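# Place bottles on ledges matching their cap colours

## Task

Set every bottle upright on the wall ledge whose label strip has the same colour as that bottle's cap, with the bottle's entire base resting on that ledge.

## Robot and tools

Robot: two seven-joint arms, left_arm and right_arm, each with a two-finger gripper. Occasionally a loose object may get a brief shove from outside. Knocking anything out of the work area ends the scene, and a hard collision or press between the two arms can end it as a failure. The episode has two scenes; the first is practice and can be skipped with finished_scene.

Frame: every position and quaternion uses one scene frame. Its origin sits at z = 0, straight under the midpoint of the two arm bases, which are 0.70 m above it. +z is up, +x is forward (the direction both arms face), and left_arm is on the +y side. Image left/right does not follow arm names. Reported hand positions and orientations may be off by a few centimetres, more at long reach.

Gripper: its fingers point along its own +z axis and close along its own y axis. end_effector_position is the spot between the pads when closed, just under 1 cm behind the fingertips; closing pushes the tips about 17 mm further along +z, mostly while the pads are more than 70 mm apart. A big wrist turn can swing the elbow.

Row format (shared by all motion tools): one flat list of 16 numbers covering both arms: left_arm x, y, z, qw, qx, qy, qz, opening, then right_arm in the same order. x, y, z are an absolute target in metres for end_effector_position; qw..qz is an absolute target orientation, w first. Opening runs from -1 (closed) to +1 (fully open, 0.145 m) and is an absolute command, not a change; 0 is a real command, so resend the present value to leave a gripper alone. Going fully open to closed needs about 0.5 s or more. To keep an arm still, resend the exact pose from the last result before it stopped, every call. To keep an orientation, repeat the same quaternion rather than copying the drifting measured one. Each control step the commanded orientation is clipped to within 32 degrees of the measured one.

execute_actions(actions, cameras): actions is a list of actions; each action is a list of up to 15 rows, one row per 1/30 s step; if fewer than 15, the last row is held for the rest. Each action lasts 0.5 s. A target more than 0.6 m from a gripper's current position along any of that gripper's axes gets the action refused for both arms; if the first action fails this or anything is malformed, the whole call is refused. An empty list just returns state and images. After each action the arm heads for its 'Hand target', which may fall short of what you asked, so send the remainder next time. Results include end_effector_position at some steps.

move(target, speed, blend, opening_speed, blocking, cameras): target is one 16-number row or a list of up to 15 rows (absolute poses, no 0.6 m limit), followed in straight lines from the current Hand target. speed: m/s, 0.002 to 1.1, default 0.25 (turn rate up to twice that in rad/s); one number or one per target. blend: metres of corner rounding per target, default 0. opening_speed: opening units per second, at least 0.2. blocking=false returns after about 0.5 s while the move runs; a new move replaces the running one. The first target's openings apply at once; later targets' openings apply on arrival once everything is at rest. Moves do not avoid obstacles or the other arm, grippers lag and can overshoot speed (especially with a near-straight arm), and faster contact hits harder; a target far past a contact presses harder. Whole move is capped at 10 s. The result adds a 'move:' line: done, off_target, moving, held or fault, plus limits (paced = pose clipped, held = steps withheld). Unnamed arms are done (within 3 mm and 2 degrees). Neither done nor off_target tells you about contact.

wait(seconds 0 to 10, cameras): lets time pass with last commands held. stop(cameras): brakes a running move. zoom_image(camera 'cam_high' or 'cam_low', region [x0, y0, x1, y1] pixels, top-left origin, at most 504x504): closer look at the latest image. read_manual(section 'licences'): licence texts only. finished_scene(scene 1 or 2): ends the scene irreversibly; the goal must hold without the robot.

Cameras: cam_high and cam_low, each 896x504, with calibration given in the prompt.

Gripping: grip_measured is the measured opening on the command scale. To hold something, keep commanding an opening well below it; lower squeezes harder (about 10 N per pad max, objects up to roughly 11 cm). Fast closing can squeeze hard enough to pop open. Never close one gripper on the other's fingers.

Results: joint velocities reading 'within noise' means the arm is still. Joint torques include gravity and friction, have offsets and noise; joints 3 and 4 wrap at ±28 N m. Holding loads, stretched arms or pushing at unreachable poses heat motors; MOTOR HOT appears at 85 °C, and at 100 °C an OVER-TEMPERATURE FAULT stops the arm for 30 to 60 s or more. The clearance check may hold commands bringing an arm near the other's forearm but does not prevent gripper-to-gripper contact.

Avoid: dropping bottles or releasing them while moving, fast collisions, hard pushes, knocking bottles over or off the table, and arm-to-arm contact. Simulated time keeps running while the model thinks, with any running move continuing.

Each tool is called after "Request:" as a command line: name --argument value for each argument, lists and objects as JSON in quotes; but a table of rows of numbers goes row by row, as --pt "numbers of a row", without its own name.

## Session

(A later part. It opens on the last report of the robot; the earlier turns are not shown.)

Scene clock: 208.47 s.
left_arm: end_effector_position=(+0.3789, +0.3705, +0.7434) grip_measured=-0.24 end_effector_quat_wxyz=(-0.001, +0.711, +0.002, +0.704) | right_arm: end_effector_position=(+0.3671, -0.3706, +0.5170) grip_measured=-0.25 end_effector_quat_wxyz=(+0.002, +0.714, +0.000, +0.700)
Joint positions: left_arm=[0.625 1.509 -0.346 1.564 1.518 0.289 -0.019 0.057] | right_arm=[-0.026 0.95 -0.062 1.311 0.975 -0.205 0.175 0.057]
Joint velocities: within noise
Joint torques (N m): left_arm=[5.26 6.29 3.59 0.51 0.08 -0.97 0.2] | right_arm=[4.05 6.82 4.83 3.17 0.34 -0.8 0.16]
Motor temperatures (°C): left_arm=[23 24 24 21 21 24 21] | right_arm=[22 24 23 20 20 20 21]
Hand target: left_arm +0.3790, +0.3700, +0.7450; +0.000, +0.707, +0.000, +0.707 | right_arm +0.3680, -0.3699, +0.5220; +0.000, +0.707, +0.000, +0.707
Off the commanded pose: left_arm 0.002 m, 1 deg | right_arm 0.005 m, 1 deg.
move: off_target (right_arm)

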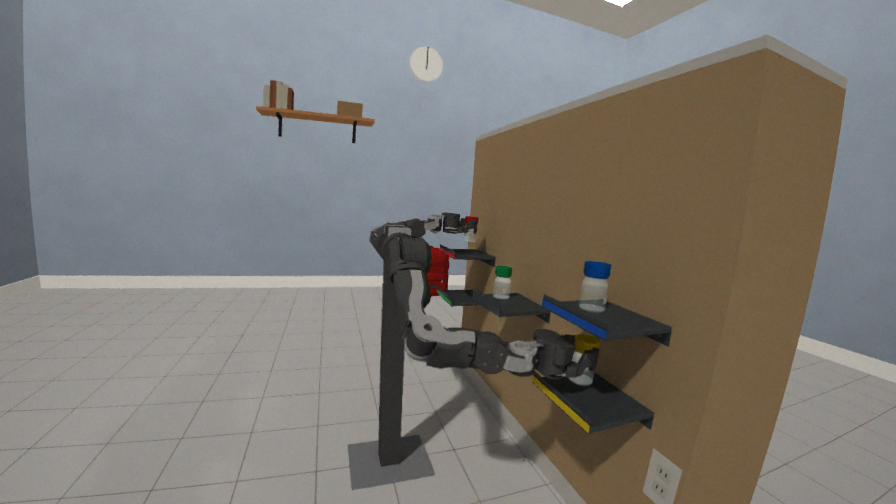

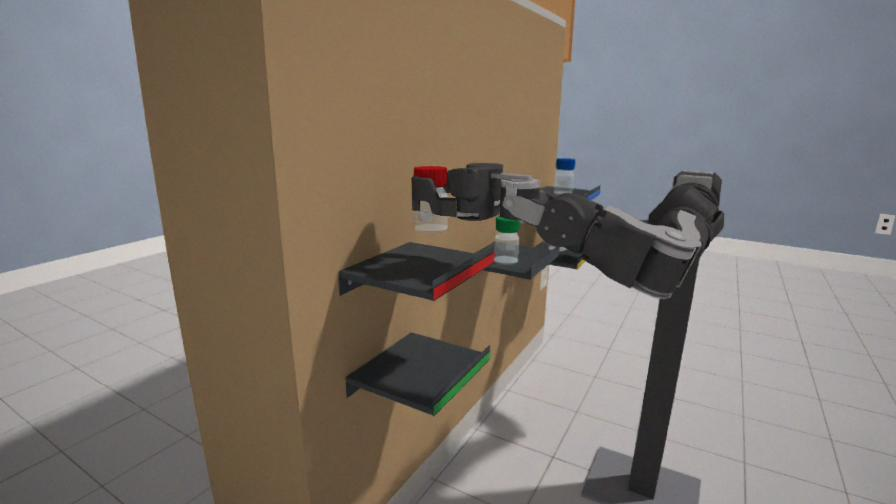

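Request:
move --pt "0.379 0.37 0.715 0 0.7071 0 0.7071 -0.6 0.368 -0.37 0.506 0 0.7071 0 0.7071 -0.6" --pt "0.379 0.37 0.694 0 0.7071 0 0.7071 -0.6 0.368 -0.37 0.487 0 0.7071 0 0.7071 -0.6" --speed '[0.08,0.03]'

Request:
zoom_image --camera "cam_low" --region '[370, 140, 570, 310]'

Request:
zoom_image --camera "cam_high" --region '[510, 290, 670, 440]'

Scene clock: 219.70 s.
left_arm: end_effector_position=(+0.3793, +0.3703, +0.6948) grip_measured=-0.24 end_effector_quat_wxyz=(+0.000, +0.707, +0.001, +0.707) | right_arm: end_effector_position=(+0.3695, -0.3720, +0.4982) grip_measured=-0.25 end_effector_quat_wxyz=(+0.004, +0.693, +0.002, +0.721)
Joint positions: left_arm=[0.404 1.571 -0.413 1.587 1.573 -0.009 -0.019 0.057] | right_arm=[0.038 0.86 -0.094 1.173 0.912 -0.327 0.246 0.057]
Joint velocities: within noise
Joint torques (N m): left_arm=[4.55 7.82 3.08 0.53 0.16 -0.84 0.16] | right_arm=[2.57 6.05 0.76 1.63 0.25 0.22 0.03]
Motor temperatures (°C): left_arm=[23 25 25 21 21 25 21] | right_arm=[22 24 23 20 20 20 21]
Hand target: left_arm +0.3790, +0.3700, +0.6940; +0.000, +0.707, +0.000, +0.707 | right_arm +0.3677, -0.3699, +0.4871; +0.000, +0.707, +0.000, +0.707
Off the commanded pose: left_arm 0.001 m, 0 deg | right_arm 0.011 m, 2 deg.
move: off_target (right_arm)

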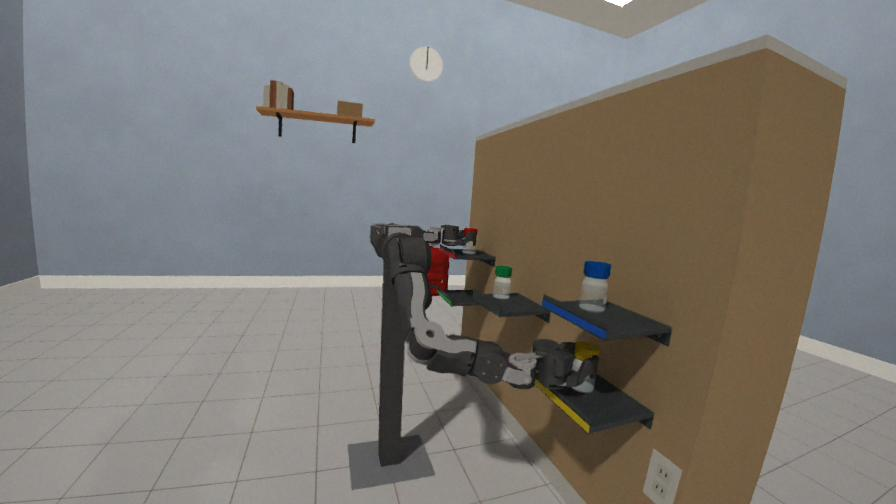

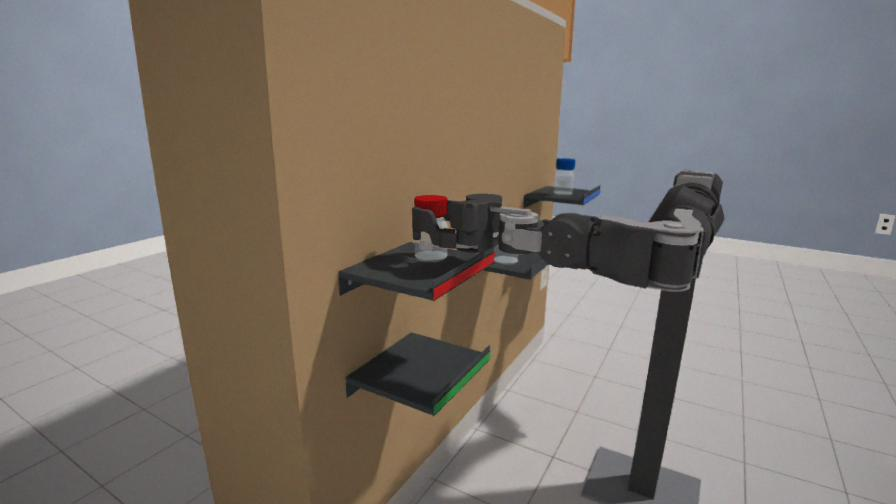

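Scaled by 2.520 from the camera's 896x504 image, which has a finer 1280x720 frame.

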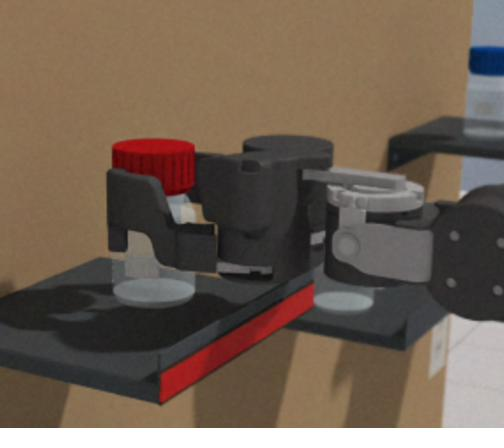

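Scaled by 3.150 from the camera's 896x504 image, which has a finer 1280x720 frame.

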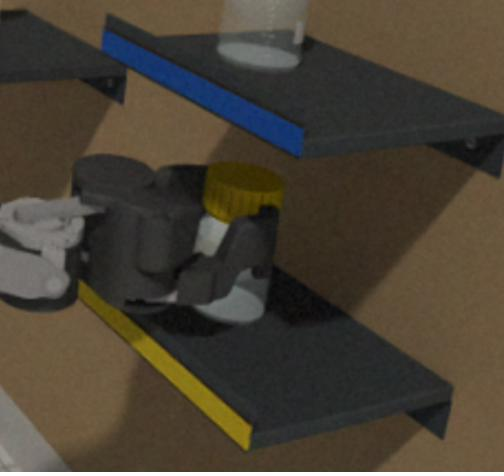

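Request:
move --pt "0.379 0.37 0.687 0 0.7071 0 0.7071 -0.6 0.368 -0.371 0.497 0 0.7071 0 0.7071 -0.6" --pt "0.379 0.37 0.687 0 0.7071 0 0.7071 -0.6 0.368 -0.371 0.497 0 0.7071 0 0.7071 -0.12" --speed 0.04 --opening_speed 0.8 --cameras '["cam_high"]'

Request:
zoom_image --camera "cam_high" --region '[510, 290, 670, 440]'

Scene clock: 233.13 s.
left_arm: end_effector_position=(+0.3791, +0.3705, +0.6942) grip_measured=-0.24 end_effector_quat_wxyz=(-0.001, +0.699, +0.001, +0.716) | right_arm: end_effector_position=(+0.3683, -0.3708, +0.4979) grip_measured=-0.12 end_effector_quat_wxyz=(+0.000, +0.705, +0.002, +0.709)
Joint positions: left_arm=[0.382 1.573 -0.413 1.587 1.573 -0.055 -0.019 0.057] | right_arm=[0.021 0.882 -0.094 1.204 0.93 -0.285 0.234 0.067]
Joint velocities: within noise
Joint torques (N m): left_arm=[3.52 7.27 2.33 0.35 0.09 -0.35 0.16] | right_arm=[3.2 7.03 3.41 2.93 0.28 -0.3 -0.07]
Motor temperatures (°C): left_arm=[23 26 25 21 21 25 21] | right_arm=[22 25 23 20 20 20 21]
Hand target: left_arm +0.3790, +0.3700, +0.6870; +0.000, +0.707, +0.000, +0.707 | right_arm +0.3680, -0.3710, +0.4970; +0.000, +0.707, +0.000, +0.707
Off the commanded pose: left_arm 0.007 m, 1 deg | right_arm 0.001 m, 0 deg.
move: off_target (left_arm)
Images, in order (width x height): cam_high 896x504.

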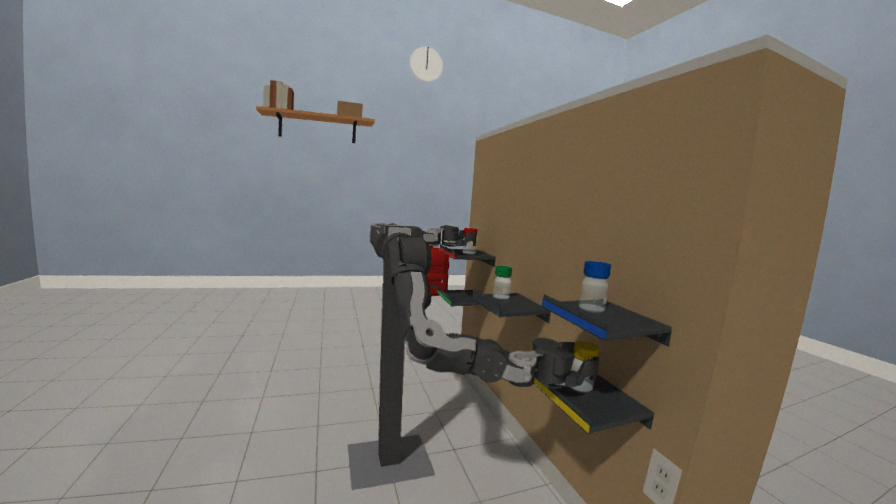

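Scaled by 3.150 from the camera's 896x504 image, which has a finer 1280x720 frame.

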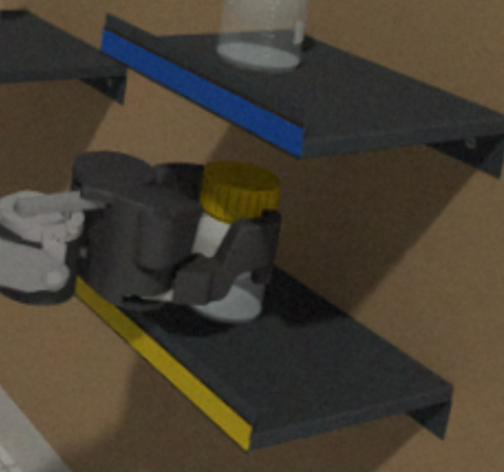

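Request:
move --pt "0.379 0.37 0.693 0 0.7071 0 0.7071 -0.6 0.34 -0.371 0.499 0 0.7071 0 0.7071 -0.12" --pt "0.379 0.37 0.693 0 0.7071 0 0.7071 -0.12 0.30 -0.371 0.499 0 0.7071 0 0.7071 -0.12" --pt "0.325 0.36 0.70 0 0.7071 0 0.7071 -0.12 0.30 -0.33 0.499 0 0.7071 0 0.7071 -0.12" --pt "0.335 0.2 0.68 0 0.7071 0 0.7071 0.15 0.30 -0.33 0.499 0 0.7071 0 0.7071 -0.12" --pt "0.31 0.056 0.59 0 0.7071 0 0.7071 0.15 0.30 -0.33 0.499 0 0.7071 0 0.7071 -0.12" --speed 0.17

Request:
zoom_image --camera "cam_low" --region '[460, 180, 600, 290]'

Request:
zoom_image --camera "cam_high" --region '[430, 240, 570, 330]'

Scene clock: 256.17 s.
left_arm: end_effector_position=(+0.3093, +0.0545, +0.5907) grip_measured=+0.15 end_effector_quat_wxyz=(+0.005, +0.707, -0.002, +0.707) | right_arm: end_effector_position=(+0.3005, -0.3296, +0.5015) grip_measured=-0.12 end_effector_quat_wxyz=(-0.002, +0.704, +0.002, +0.710)
Joint positions: left_arm=[0.934 0.568 -1.562 2.163 0.938 0.016 -1.576 0.087] | right_arm=[-0.489 0.87 0.143 1.638 0.893 -0.345 0.047 0.067]
Joint velocities: within noise
Joint torques (N m): left_arm=[5.89 0.2 2.62 2.26 -0.46 0.01 -0.03] | right_arm=[1.54 5.29 2.69 2.4 0.08 -0.31 -0.13]
Motor temperatures (°C): left_arm=[22 26 25 21 21 24 21] | right_arm=[22 25 23 20 20 20 21]
Hand target: left_arm +0.3100, +0.0559, +0.5900; +0.000, +0.707, +0.000, +0.707 | right_arm +0.3000, -0.3301, +0.4991; +0.000, +0.707, +0.000, +0.707
Off the commanded pose: left_arm 0.002 m, 1 deg | right_arm 0.003 m, 1 deg.
joint sent to its limit (left arm) — joint 7 (wrist yaw), lower limit. The joint targets still meet the commanded pose.
move: done

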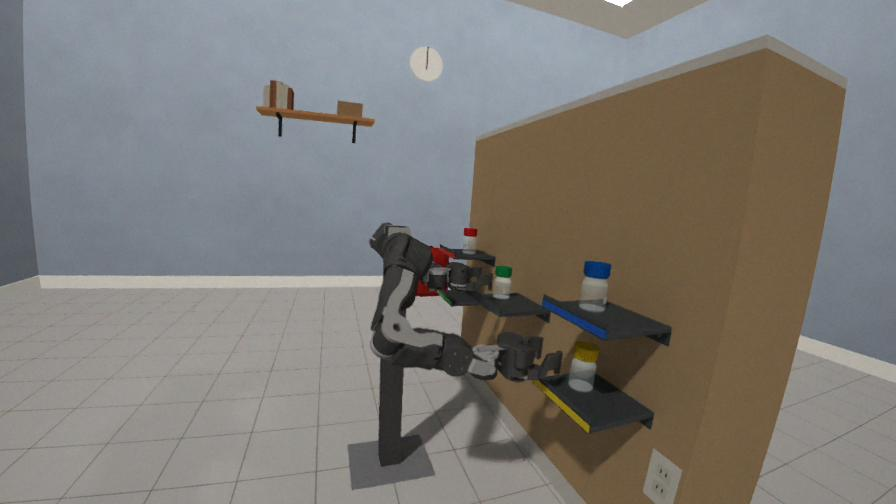

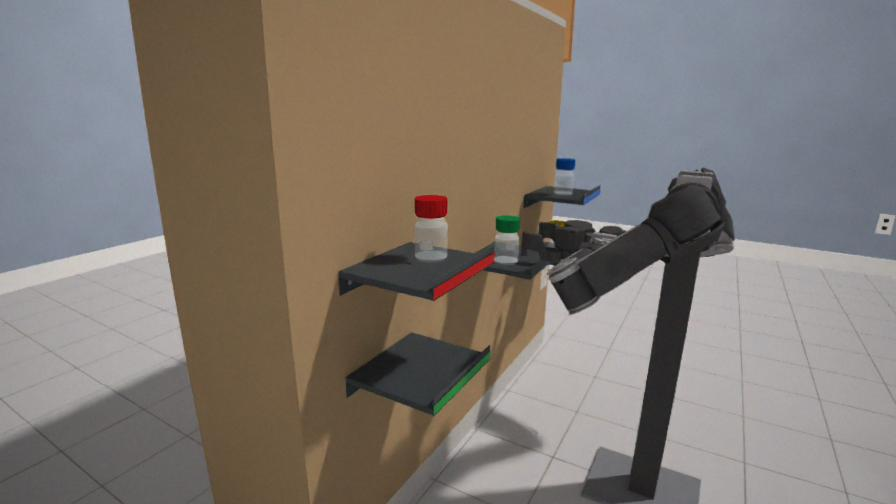

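Scaled by 3.600 from the camera's 896x504 image, which has a finer 1280x720 frame.

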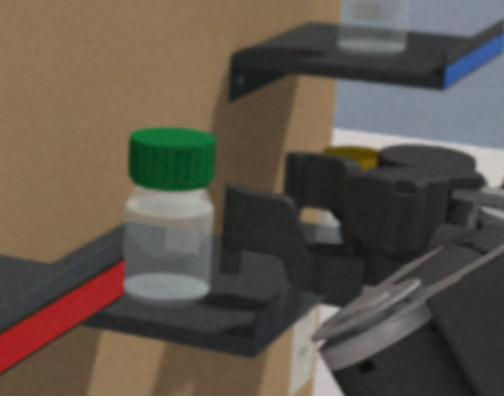

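Scaled by 3.600 from the camera's 896x504 image, which has a finer 1280x720 frame.

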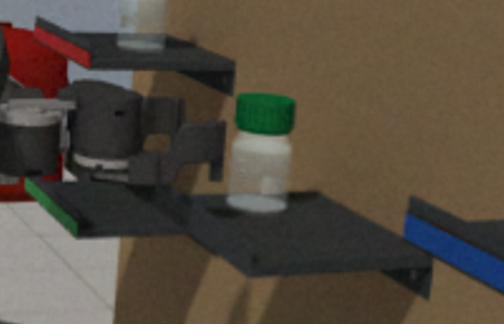

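Request:
move --pt "0.31 0.052 0.592 0 0.7071 0 0.7071 0.15 0.30 -0.33 0.50 0 0.7071 0 0.7071 -0.12" --pt "0.375 0.051 0.592 0 0.7071 0 0.7071 0.15 0.30 -0.33 0.50 0 0.7071 0 0.7071 -0.12" --pt "0.375 0.051 0.592 0 0.7071 0 0.7071 -0.6 0.30 -0.33 0.50 0 0.7071 0 0.7071 -0.12" --speed 0.13 --opening_speed 0.8

Request:
zoom_image --camera "cam_low" --region '[460, 180, 600, 290]'

Scene clock: 284.97 s.
left_arm: end_effector_position=(+0.3751, +0.0518, +0.5926) grip_measured=-0.24 end_effector_quat_wxyz=(-0.002, +0.706, +0.000, +0.708) | right_arm: end_effector_position=(+0.3001, -0.3299, +0.5005) grip_measured=-0.12 end_effector_quat_wxyz=(-0.001, +0.706, +0.001, +0.709)
Joint positions: left_arm=[1.026 0.515 -1.471 1.88 1.065 -0.022 -1.35 0.058] | right_arm=[-0.491 0.87 0.143 1.638 0.893 -0.342 0.045 0.067]
Joint velocities: within noise
Joint torques (N m): left_arm=[7.87 -0.17 2.85 2.45 -0.36 -0.27 0.18] | right_arm=[1.36 5.68 3.55 3.15 0.14 -0.31 -0.16]
Motor temperatures (°C): left_arm=[24 23 25 21 22 24 21] | right_arm=[21 25 23 20 20 20 21]
Hand target: left_arm +0.3750, +0.0511, +0.5920; +0.000, +0.707, +0.000, +0.707 | right_arm +0.3000, -0.3301, +0.5000; +0.000, +0.707, +0.000, +0.707
Off the commanded pose: left_arm 0.001 m, 0 deg | right_arm 0.001 m, 0 deg.
move: done

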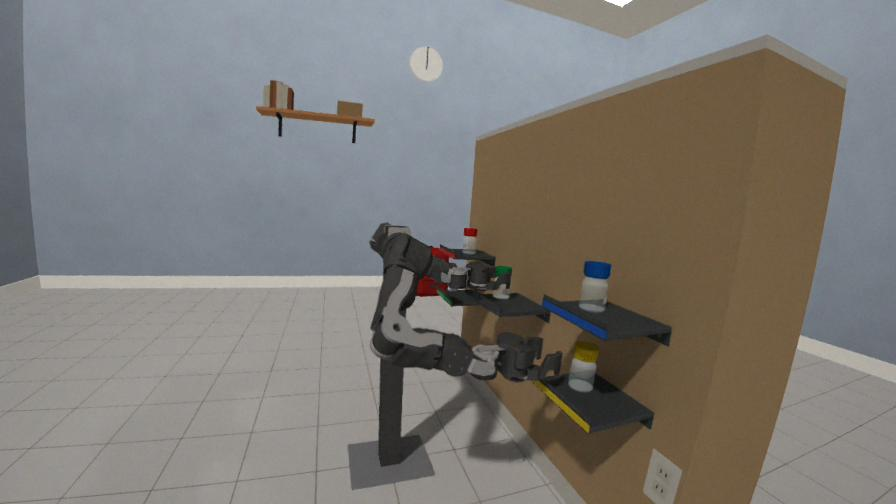

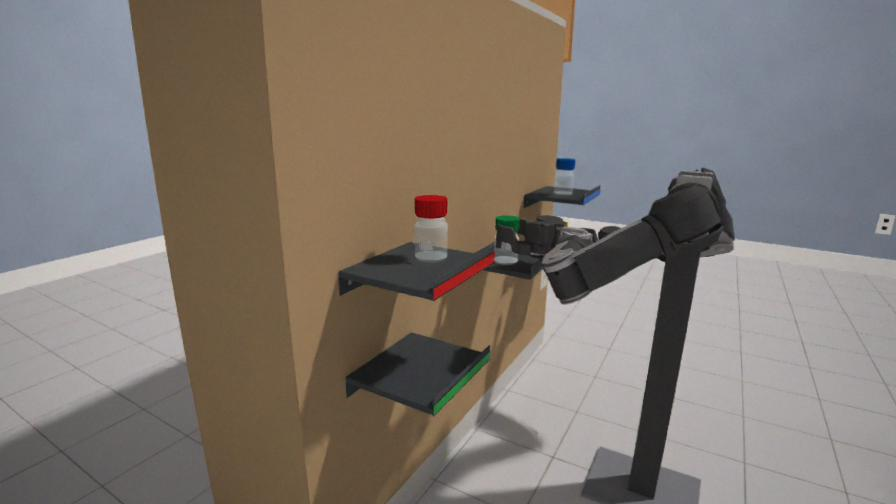

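Scaled by 3.600 from the camera's 896x504 image, which has a finer 1280x720 frame.

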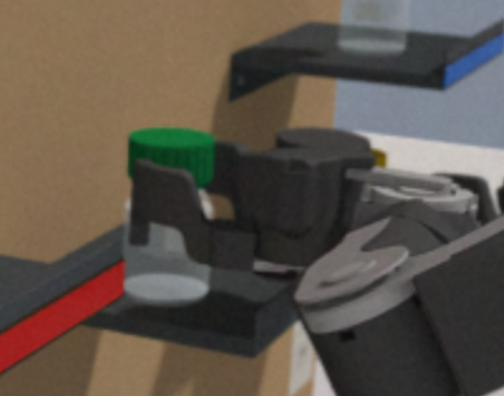

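Request:
move --pt "0.376 0.053 0.618 0 0.7071 0 0.7071 -0.6 0.30 -0.33 0.50 0 0.7071 0 0.7071 -0.12" --pt "0.374 0.195 0.60 0 0.7071 0 0.7071 -0.6 0.30 -0.33 0.50 0 0.7071 0 0.7071 -0.12" --pt "0.374 0.21 0.523 0 0.7071 0 0.7071 -0.6 0.30 -0.33 0.50 0 0.7071 0 0.7071 -0.12" --pt "0.38 0.37 0.52 0 0.7071 0 0.7071 -0.6 0.30 -0.33 0.50 0 0.7071 0 0.7071 -0.12" --pt "0.38 0.37 0.505 0 0.7071 0 0.7071 -0.6 0.30 -0.33 0.50 0 0.7071 0 0.7071 -0.12" --speed '[0.17,0.17,0.17,0.17,0.06]' --blend '[0.005,0.015,0.015,0,0]'

Request:
move --target '[0.38,0.37,0.484,0,0.7071,0,0.7071,-0.6,0.30,-0.33,0.50,0,0.7071,0,0.7071,-0.12]' --speed 0.03

Request:
zoom_image --camera "cam_low" --region '[330, 250, 510, 420]'

Scene clock: 305.57 s.
left_arm: end_effector_position=(+0.3797, +0.3714, +0.5037) grip_measured=-0.24 end_effector_quat_wxyz=(-0.003, +0.711, +0.001, +0.703) | right_arm: end_effector_position=(+0.3001, -0.3299, +0.5005) grip_measured=-0.12 end_effector_quat_wxyz=(-0.001, +0.706, +0.001, +0.709)
Joint positions: left_arm=[0.762 1.231 -1.448 1.188 1.563 -0.684 0.051 0.058] | right_arm=[-0.491 0.87 0.143 1.638 0.893 -0.342 0.045 0.067]
Joint velocities: within noise
Joint torques (N m): left_arm=[5.87 5.08 2.86 0.44 0.21 -0.96 0.21] | right_arm=[1.54 5.76 3.55 3.17 0.14 -0.32 -0.15]
Motor temperatures (°C): left_arm=[25 23 25 21 22 24 21] | right_arm=[21 25 23 20 20 20 21]
Hand target: left_arm +0.3800, +0.3701, +0.5049; +0.000, +0.707, +0.000, +0.707 | right_arm +0.3000, -0.3301, +0.5000; +0.000, +0.707, +0.000, +0.707
Off the commanded pose: left_arm 0.002 m, 1 deg | right_arm 0.001 m, 0 deg.
move: done

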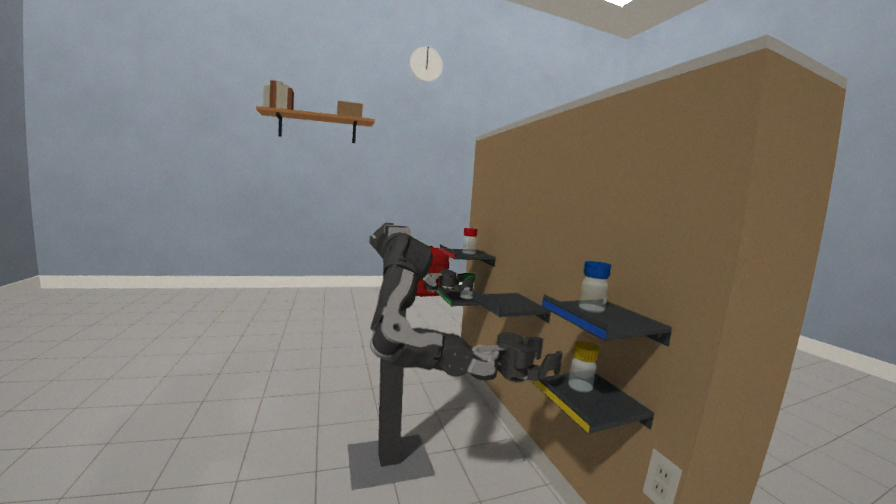

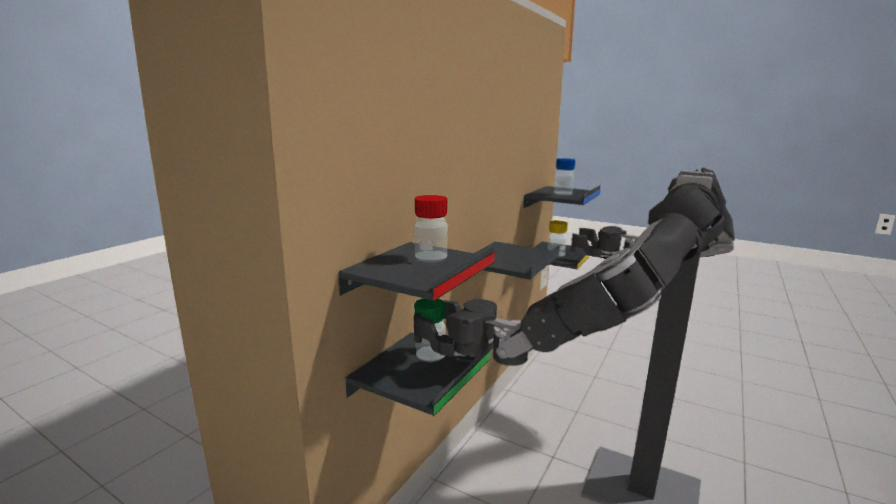

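Scene clock: 306.50 s.
left_arm: end_effector_position=(+0.3820, +0.3748, +0.5016) grip_measured=-0.24 end_effector_quat_wxyz=(-0.008, +0.684, +0.001, +0.730) | right_arm: end_effector_position=(+0.3001, -0.3299, +0.5005) grip_measured=-0.12 end_effector_quat_wxyz=(-0.001, +0.706, +0.001, +0.709)
Joint positions: left_arm=[0.736 1.172 -1.445 1.098 1.585 -0.786 0.087 0.058] | right_arm=[-0.491 0.87 0.143 1.638 0.893 -0.342 0.045 0.067]
Joint velocities: within noise
Joint torques (N m): left_arm=[2.68 3.31 0.77 -0.05 0.19 0.66 0.18] | right_arm=[1.52 5.66 3.51 3.15 0.13 -0.31 -0.15]
Motor temperatures (°C): left_arm=[25 23 25 21 22 24 21] | right_arm=[21 25 23 20 20 20 21]
Hand target: left_arm +0.3793, +0.3700, +0.4845; +0.000, +0.707, +0.000, +0.707 | right_arm +0.3000, -0.3301, +0.5000; +0.000, +0.707, +0.000, +0.707
Off the commanded pose: left_arm 0.018 m, 4 deg | right_arm 0.001 m, 0 deg.
joint sent to its limit (left arm) — joint 5 (forearm roll), upper limit. The joint targets still meet the commanded pose.
move: off_target (left_arm)

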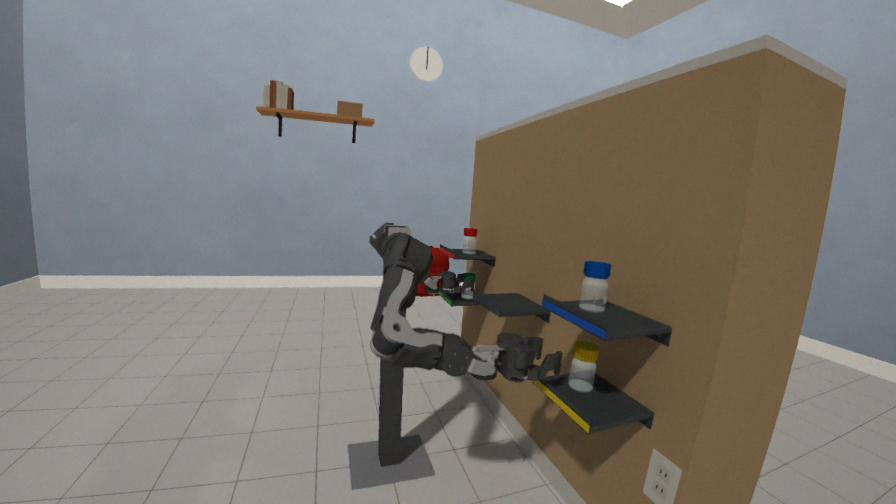

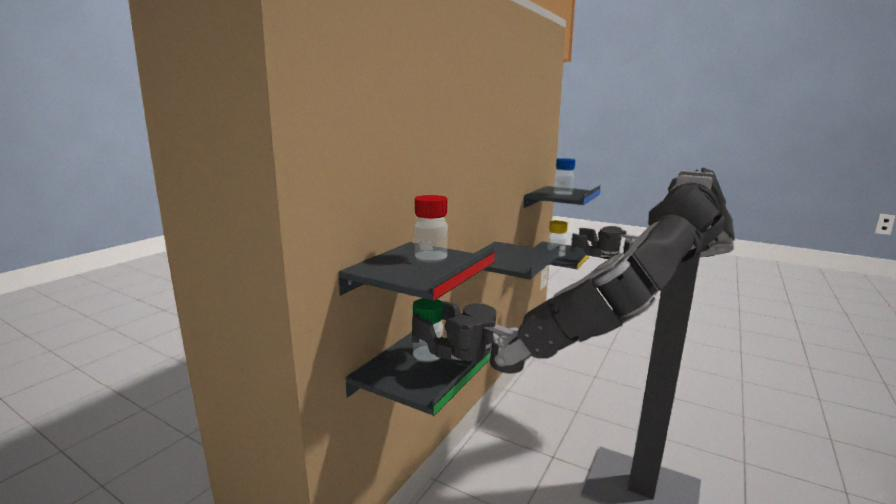

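Scaled by 2.800 from the camera's 896x504 image, which has a finer 1280x720 frame.

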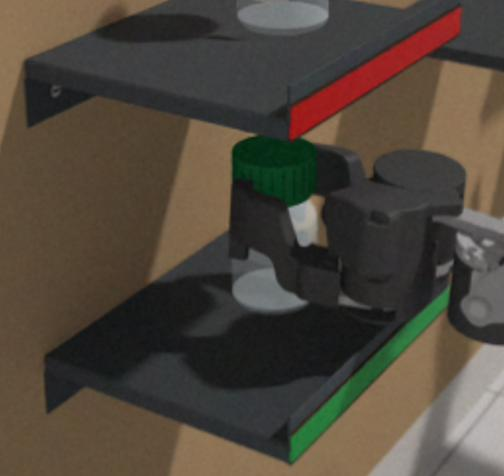

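Request:
move --target '[0.38,0.372,0.498,0,0.7071,0,0.7071,-0.6,0.30,-0.33,0.50,0,0.7071,0,0.7071,-0.12]' --speed 0.05 --cameras '["cam_low"]'

Request:
zoom_image --camera "cam_low" --region '[380, 280, 500, 400]'

Scene clock: 319.67 s.
left_arm: end_effector_position=(+0.3810, +0.3724, +0.5028) grip_measured=-0.24 end_effector_quat_wxyz=(+0.000, +0.700, +0.000, +0.715) | right_arm: end_effector_position=(+0.3001, -0.3299, +0.5005) grip_measured=-0.12 end_effector_quat_wxyz=(-0.001, +0.706, +0.001, +0.709)
Joint positions: left_arm=[0.756 1.206 -1.453 1.146 1.584 -0.727 0.083 0.058] | right_arm=[-0.491 0.87 0.143 1.638 0.893 -0.342 0.045 0.067]
Joint velocities: within noise
Joint torques (N m): left_arm=[5.76 5.55 1.55 0.72 0.13 -0.2 -0.02] | right_arm=[1.41 5.58 3.56 3.18 0.13 -0.33 -0.16]
Motor temperatures (°C): left_arm=[23 23 24 21 22 24 21] | right_arm=[21 25 23 20 20 20 21]
Hand target: left_arm +0.3799, +0.3720, +0.4980; +0.000, +0.707, +0.000, +0.707 | right_arm +0.3000, -0.3301, +0.5000; +0.000, +0.707, +0.000, +0.707
Off the commanded pose: left_arm 0.005 m, 1 deg | right_arm 0.001 m, 0 deg.
move: off_target (left_arm)
Images, in order (width x height): cam_low 896x504.

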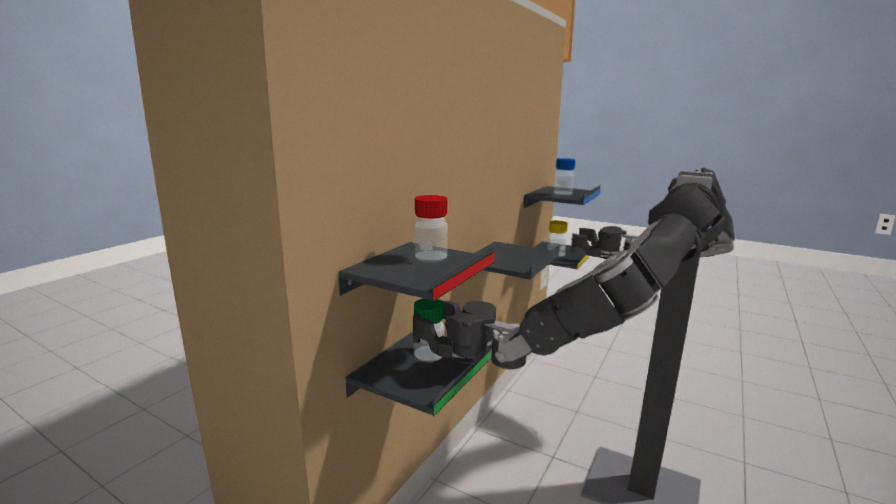

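Scaled by 4.200 from the camera's 896x504 image, which has a finer 1280x720 frame.

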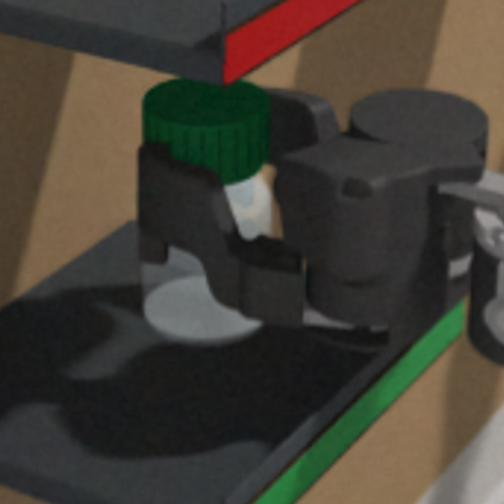

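Request:
move --pt "0.38 0.372 0.501 0 0.7071 0 0.7071 -0.12 0.30 -0.33 0.50 0 0.7071 0 0.7071 -0.12" --pt "0.30 0.372 0.503 0 0.7071 0 0.7071 -0.12 0.30 -0.33 0.50 0 0.7071 0 0.7071 -0.12" --speed 0.13 --opening_speed 0.5

Request:
zoom_image --camera "cam_low" --region '[330, 150, 610, 420]'

Request:
zoom_image --camera "cam_high" --region '[430, 220, 680, 440]'

Scene clock: 339.83 s.
left_arm: end_effector_position=(+0.3004, +0.3728, +0.5037) grip_measured=-0.12 end_effector_quat_wxyz=(-0.002, +0.707, +0.001, +0.708) | right_arm: end_effector_position=(+0.3001, -0.3299, +0.5005) grip_measured=-0.12 end_effector_quat_wxyz=(-0.001, +0.706, +0.001, +0.709)
Joint positions: left_arm=[-0.369 1.373 -0.407 1.478 1.403 -0.787 0.015 0.067] | right_arm=[-0.491 0.87 0.143 1.638 0.893 -0.342 0.045 0.067]
Joint velocities: within noise
Joint torques (N m): left_arm=[2.89 7.08 2.5 1.03 0.11 -0.66 0.2] | right_arm=[1.38 5.66 3.49 3.1 0.11 -0.31 -0.15]
Motor temperatures (°C): left_arm=[24 24 24 21 22 24 21] | right_arm=[21 25 23 20 20 20 21]
Hand target: left_arm +0.3000, +0.3721, +0.5029; +0.000, +0.707, +0.000, +0.707 | right_arm +0.3000, -0.3301, +0.5000; +0.000, +0.707, +0.000, +0.707
Off the commanded pose: left_arm 0.001 m, 0 deg | right_arm 0.001 m, 0 deg.
joint sent to its limit (left arm) — joint 6 (wrist pitch), lower limit. The joint targets still meet the commanded pose.
move: done

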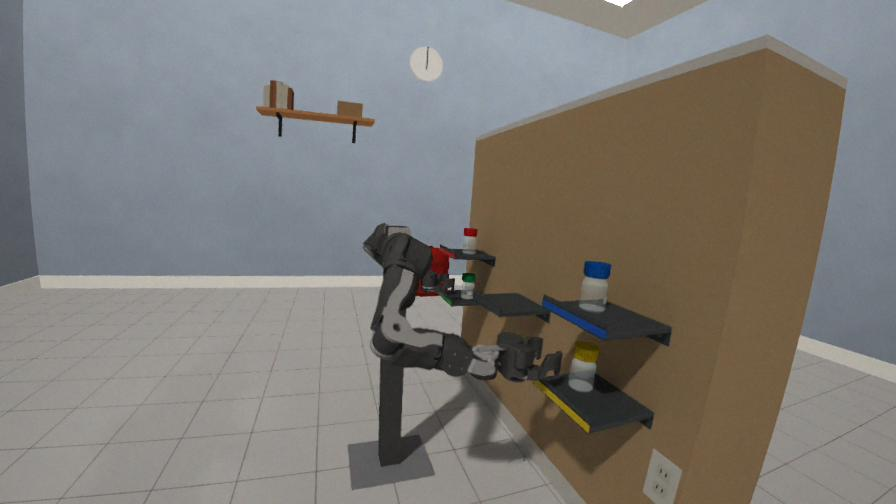

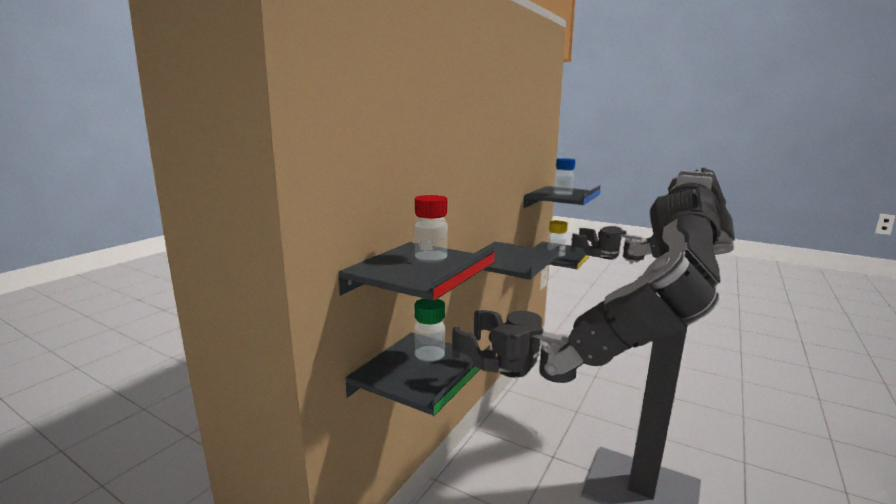

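Scaled by 1.800 from the camera's 896x504 image, which has a finer 1280x720 frame.

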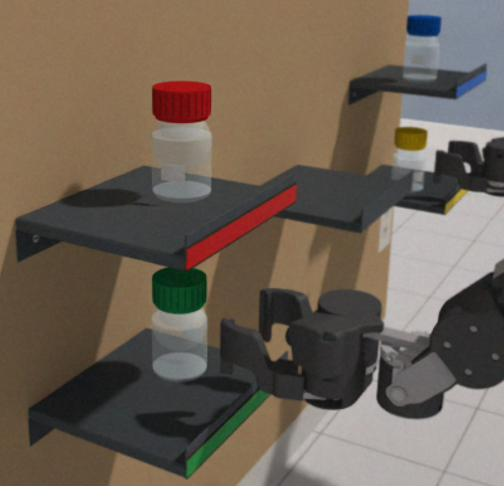

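Scaled by 2.016 from the camera's 896x504 image, which has a finer 1280x720 frame.

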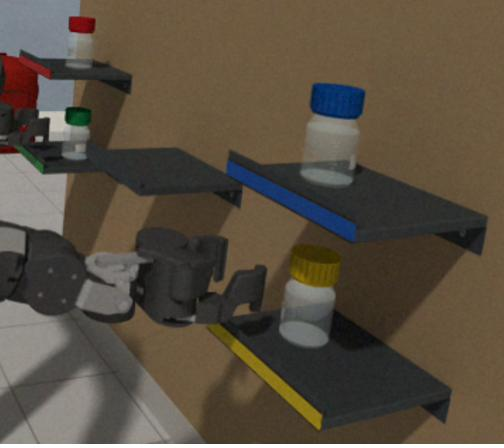

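All four are standing on their matching ledges.

Request:
finished_scene --scene 2

The scene is finished: the task was done.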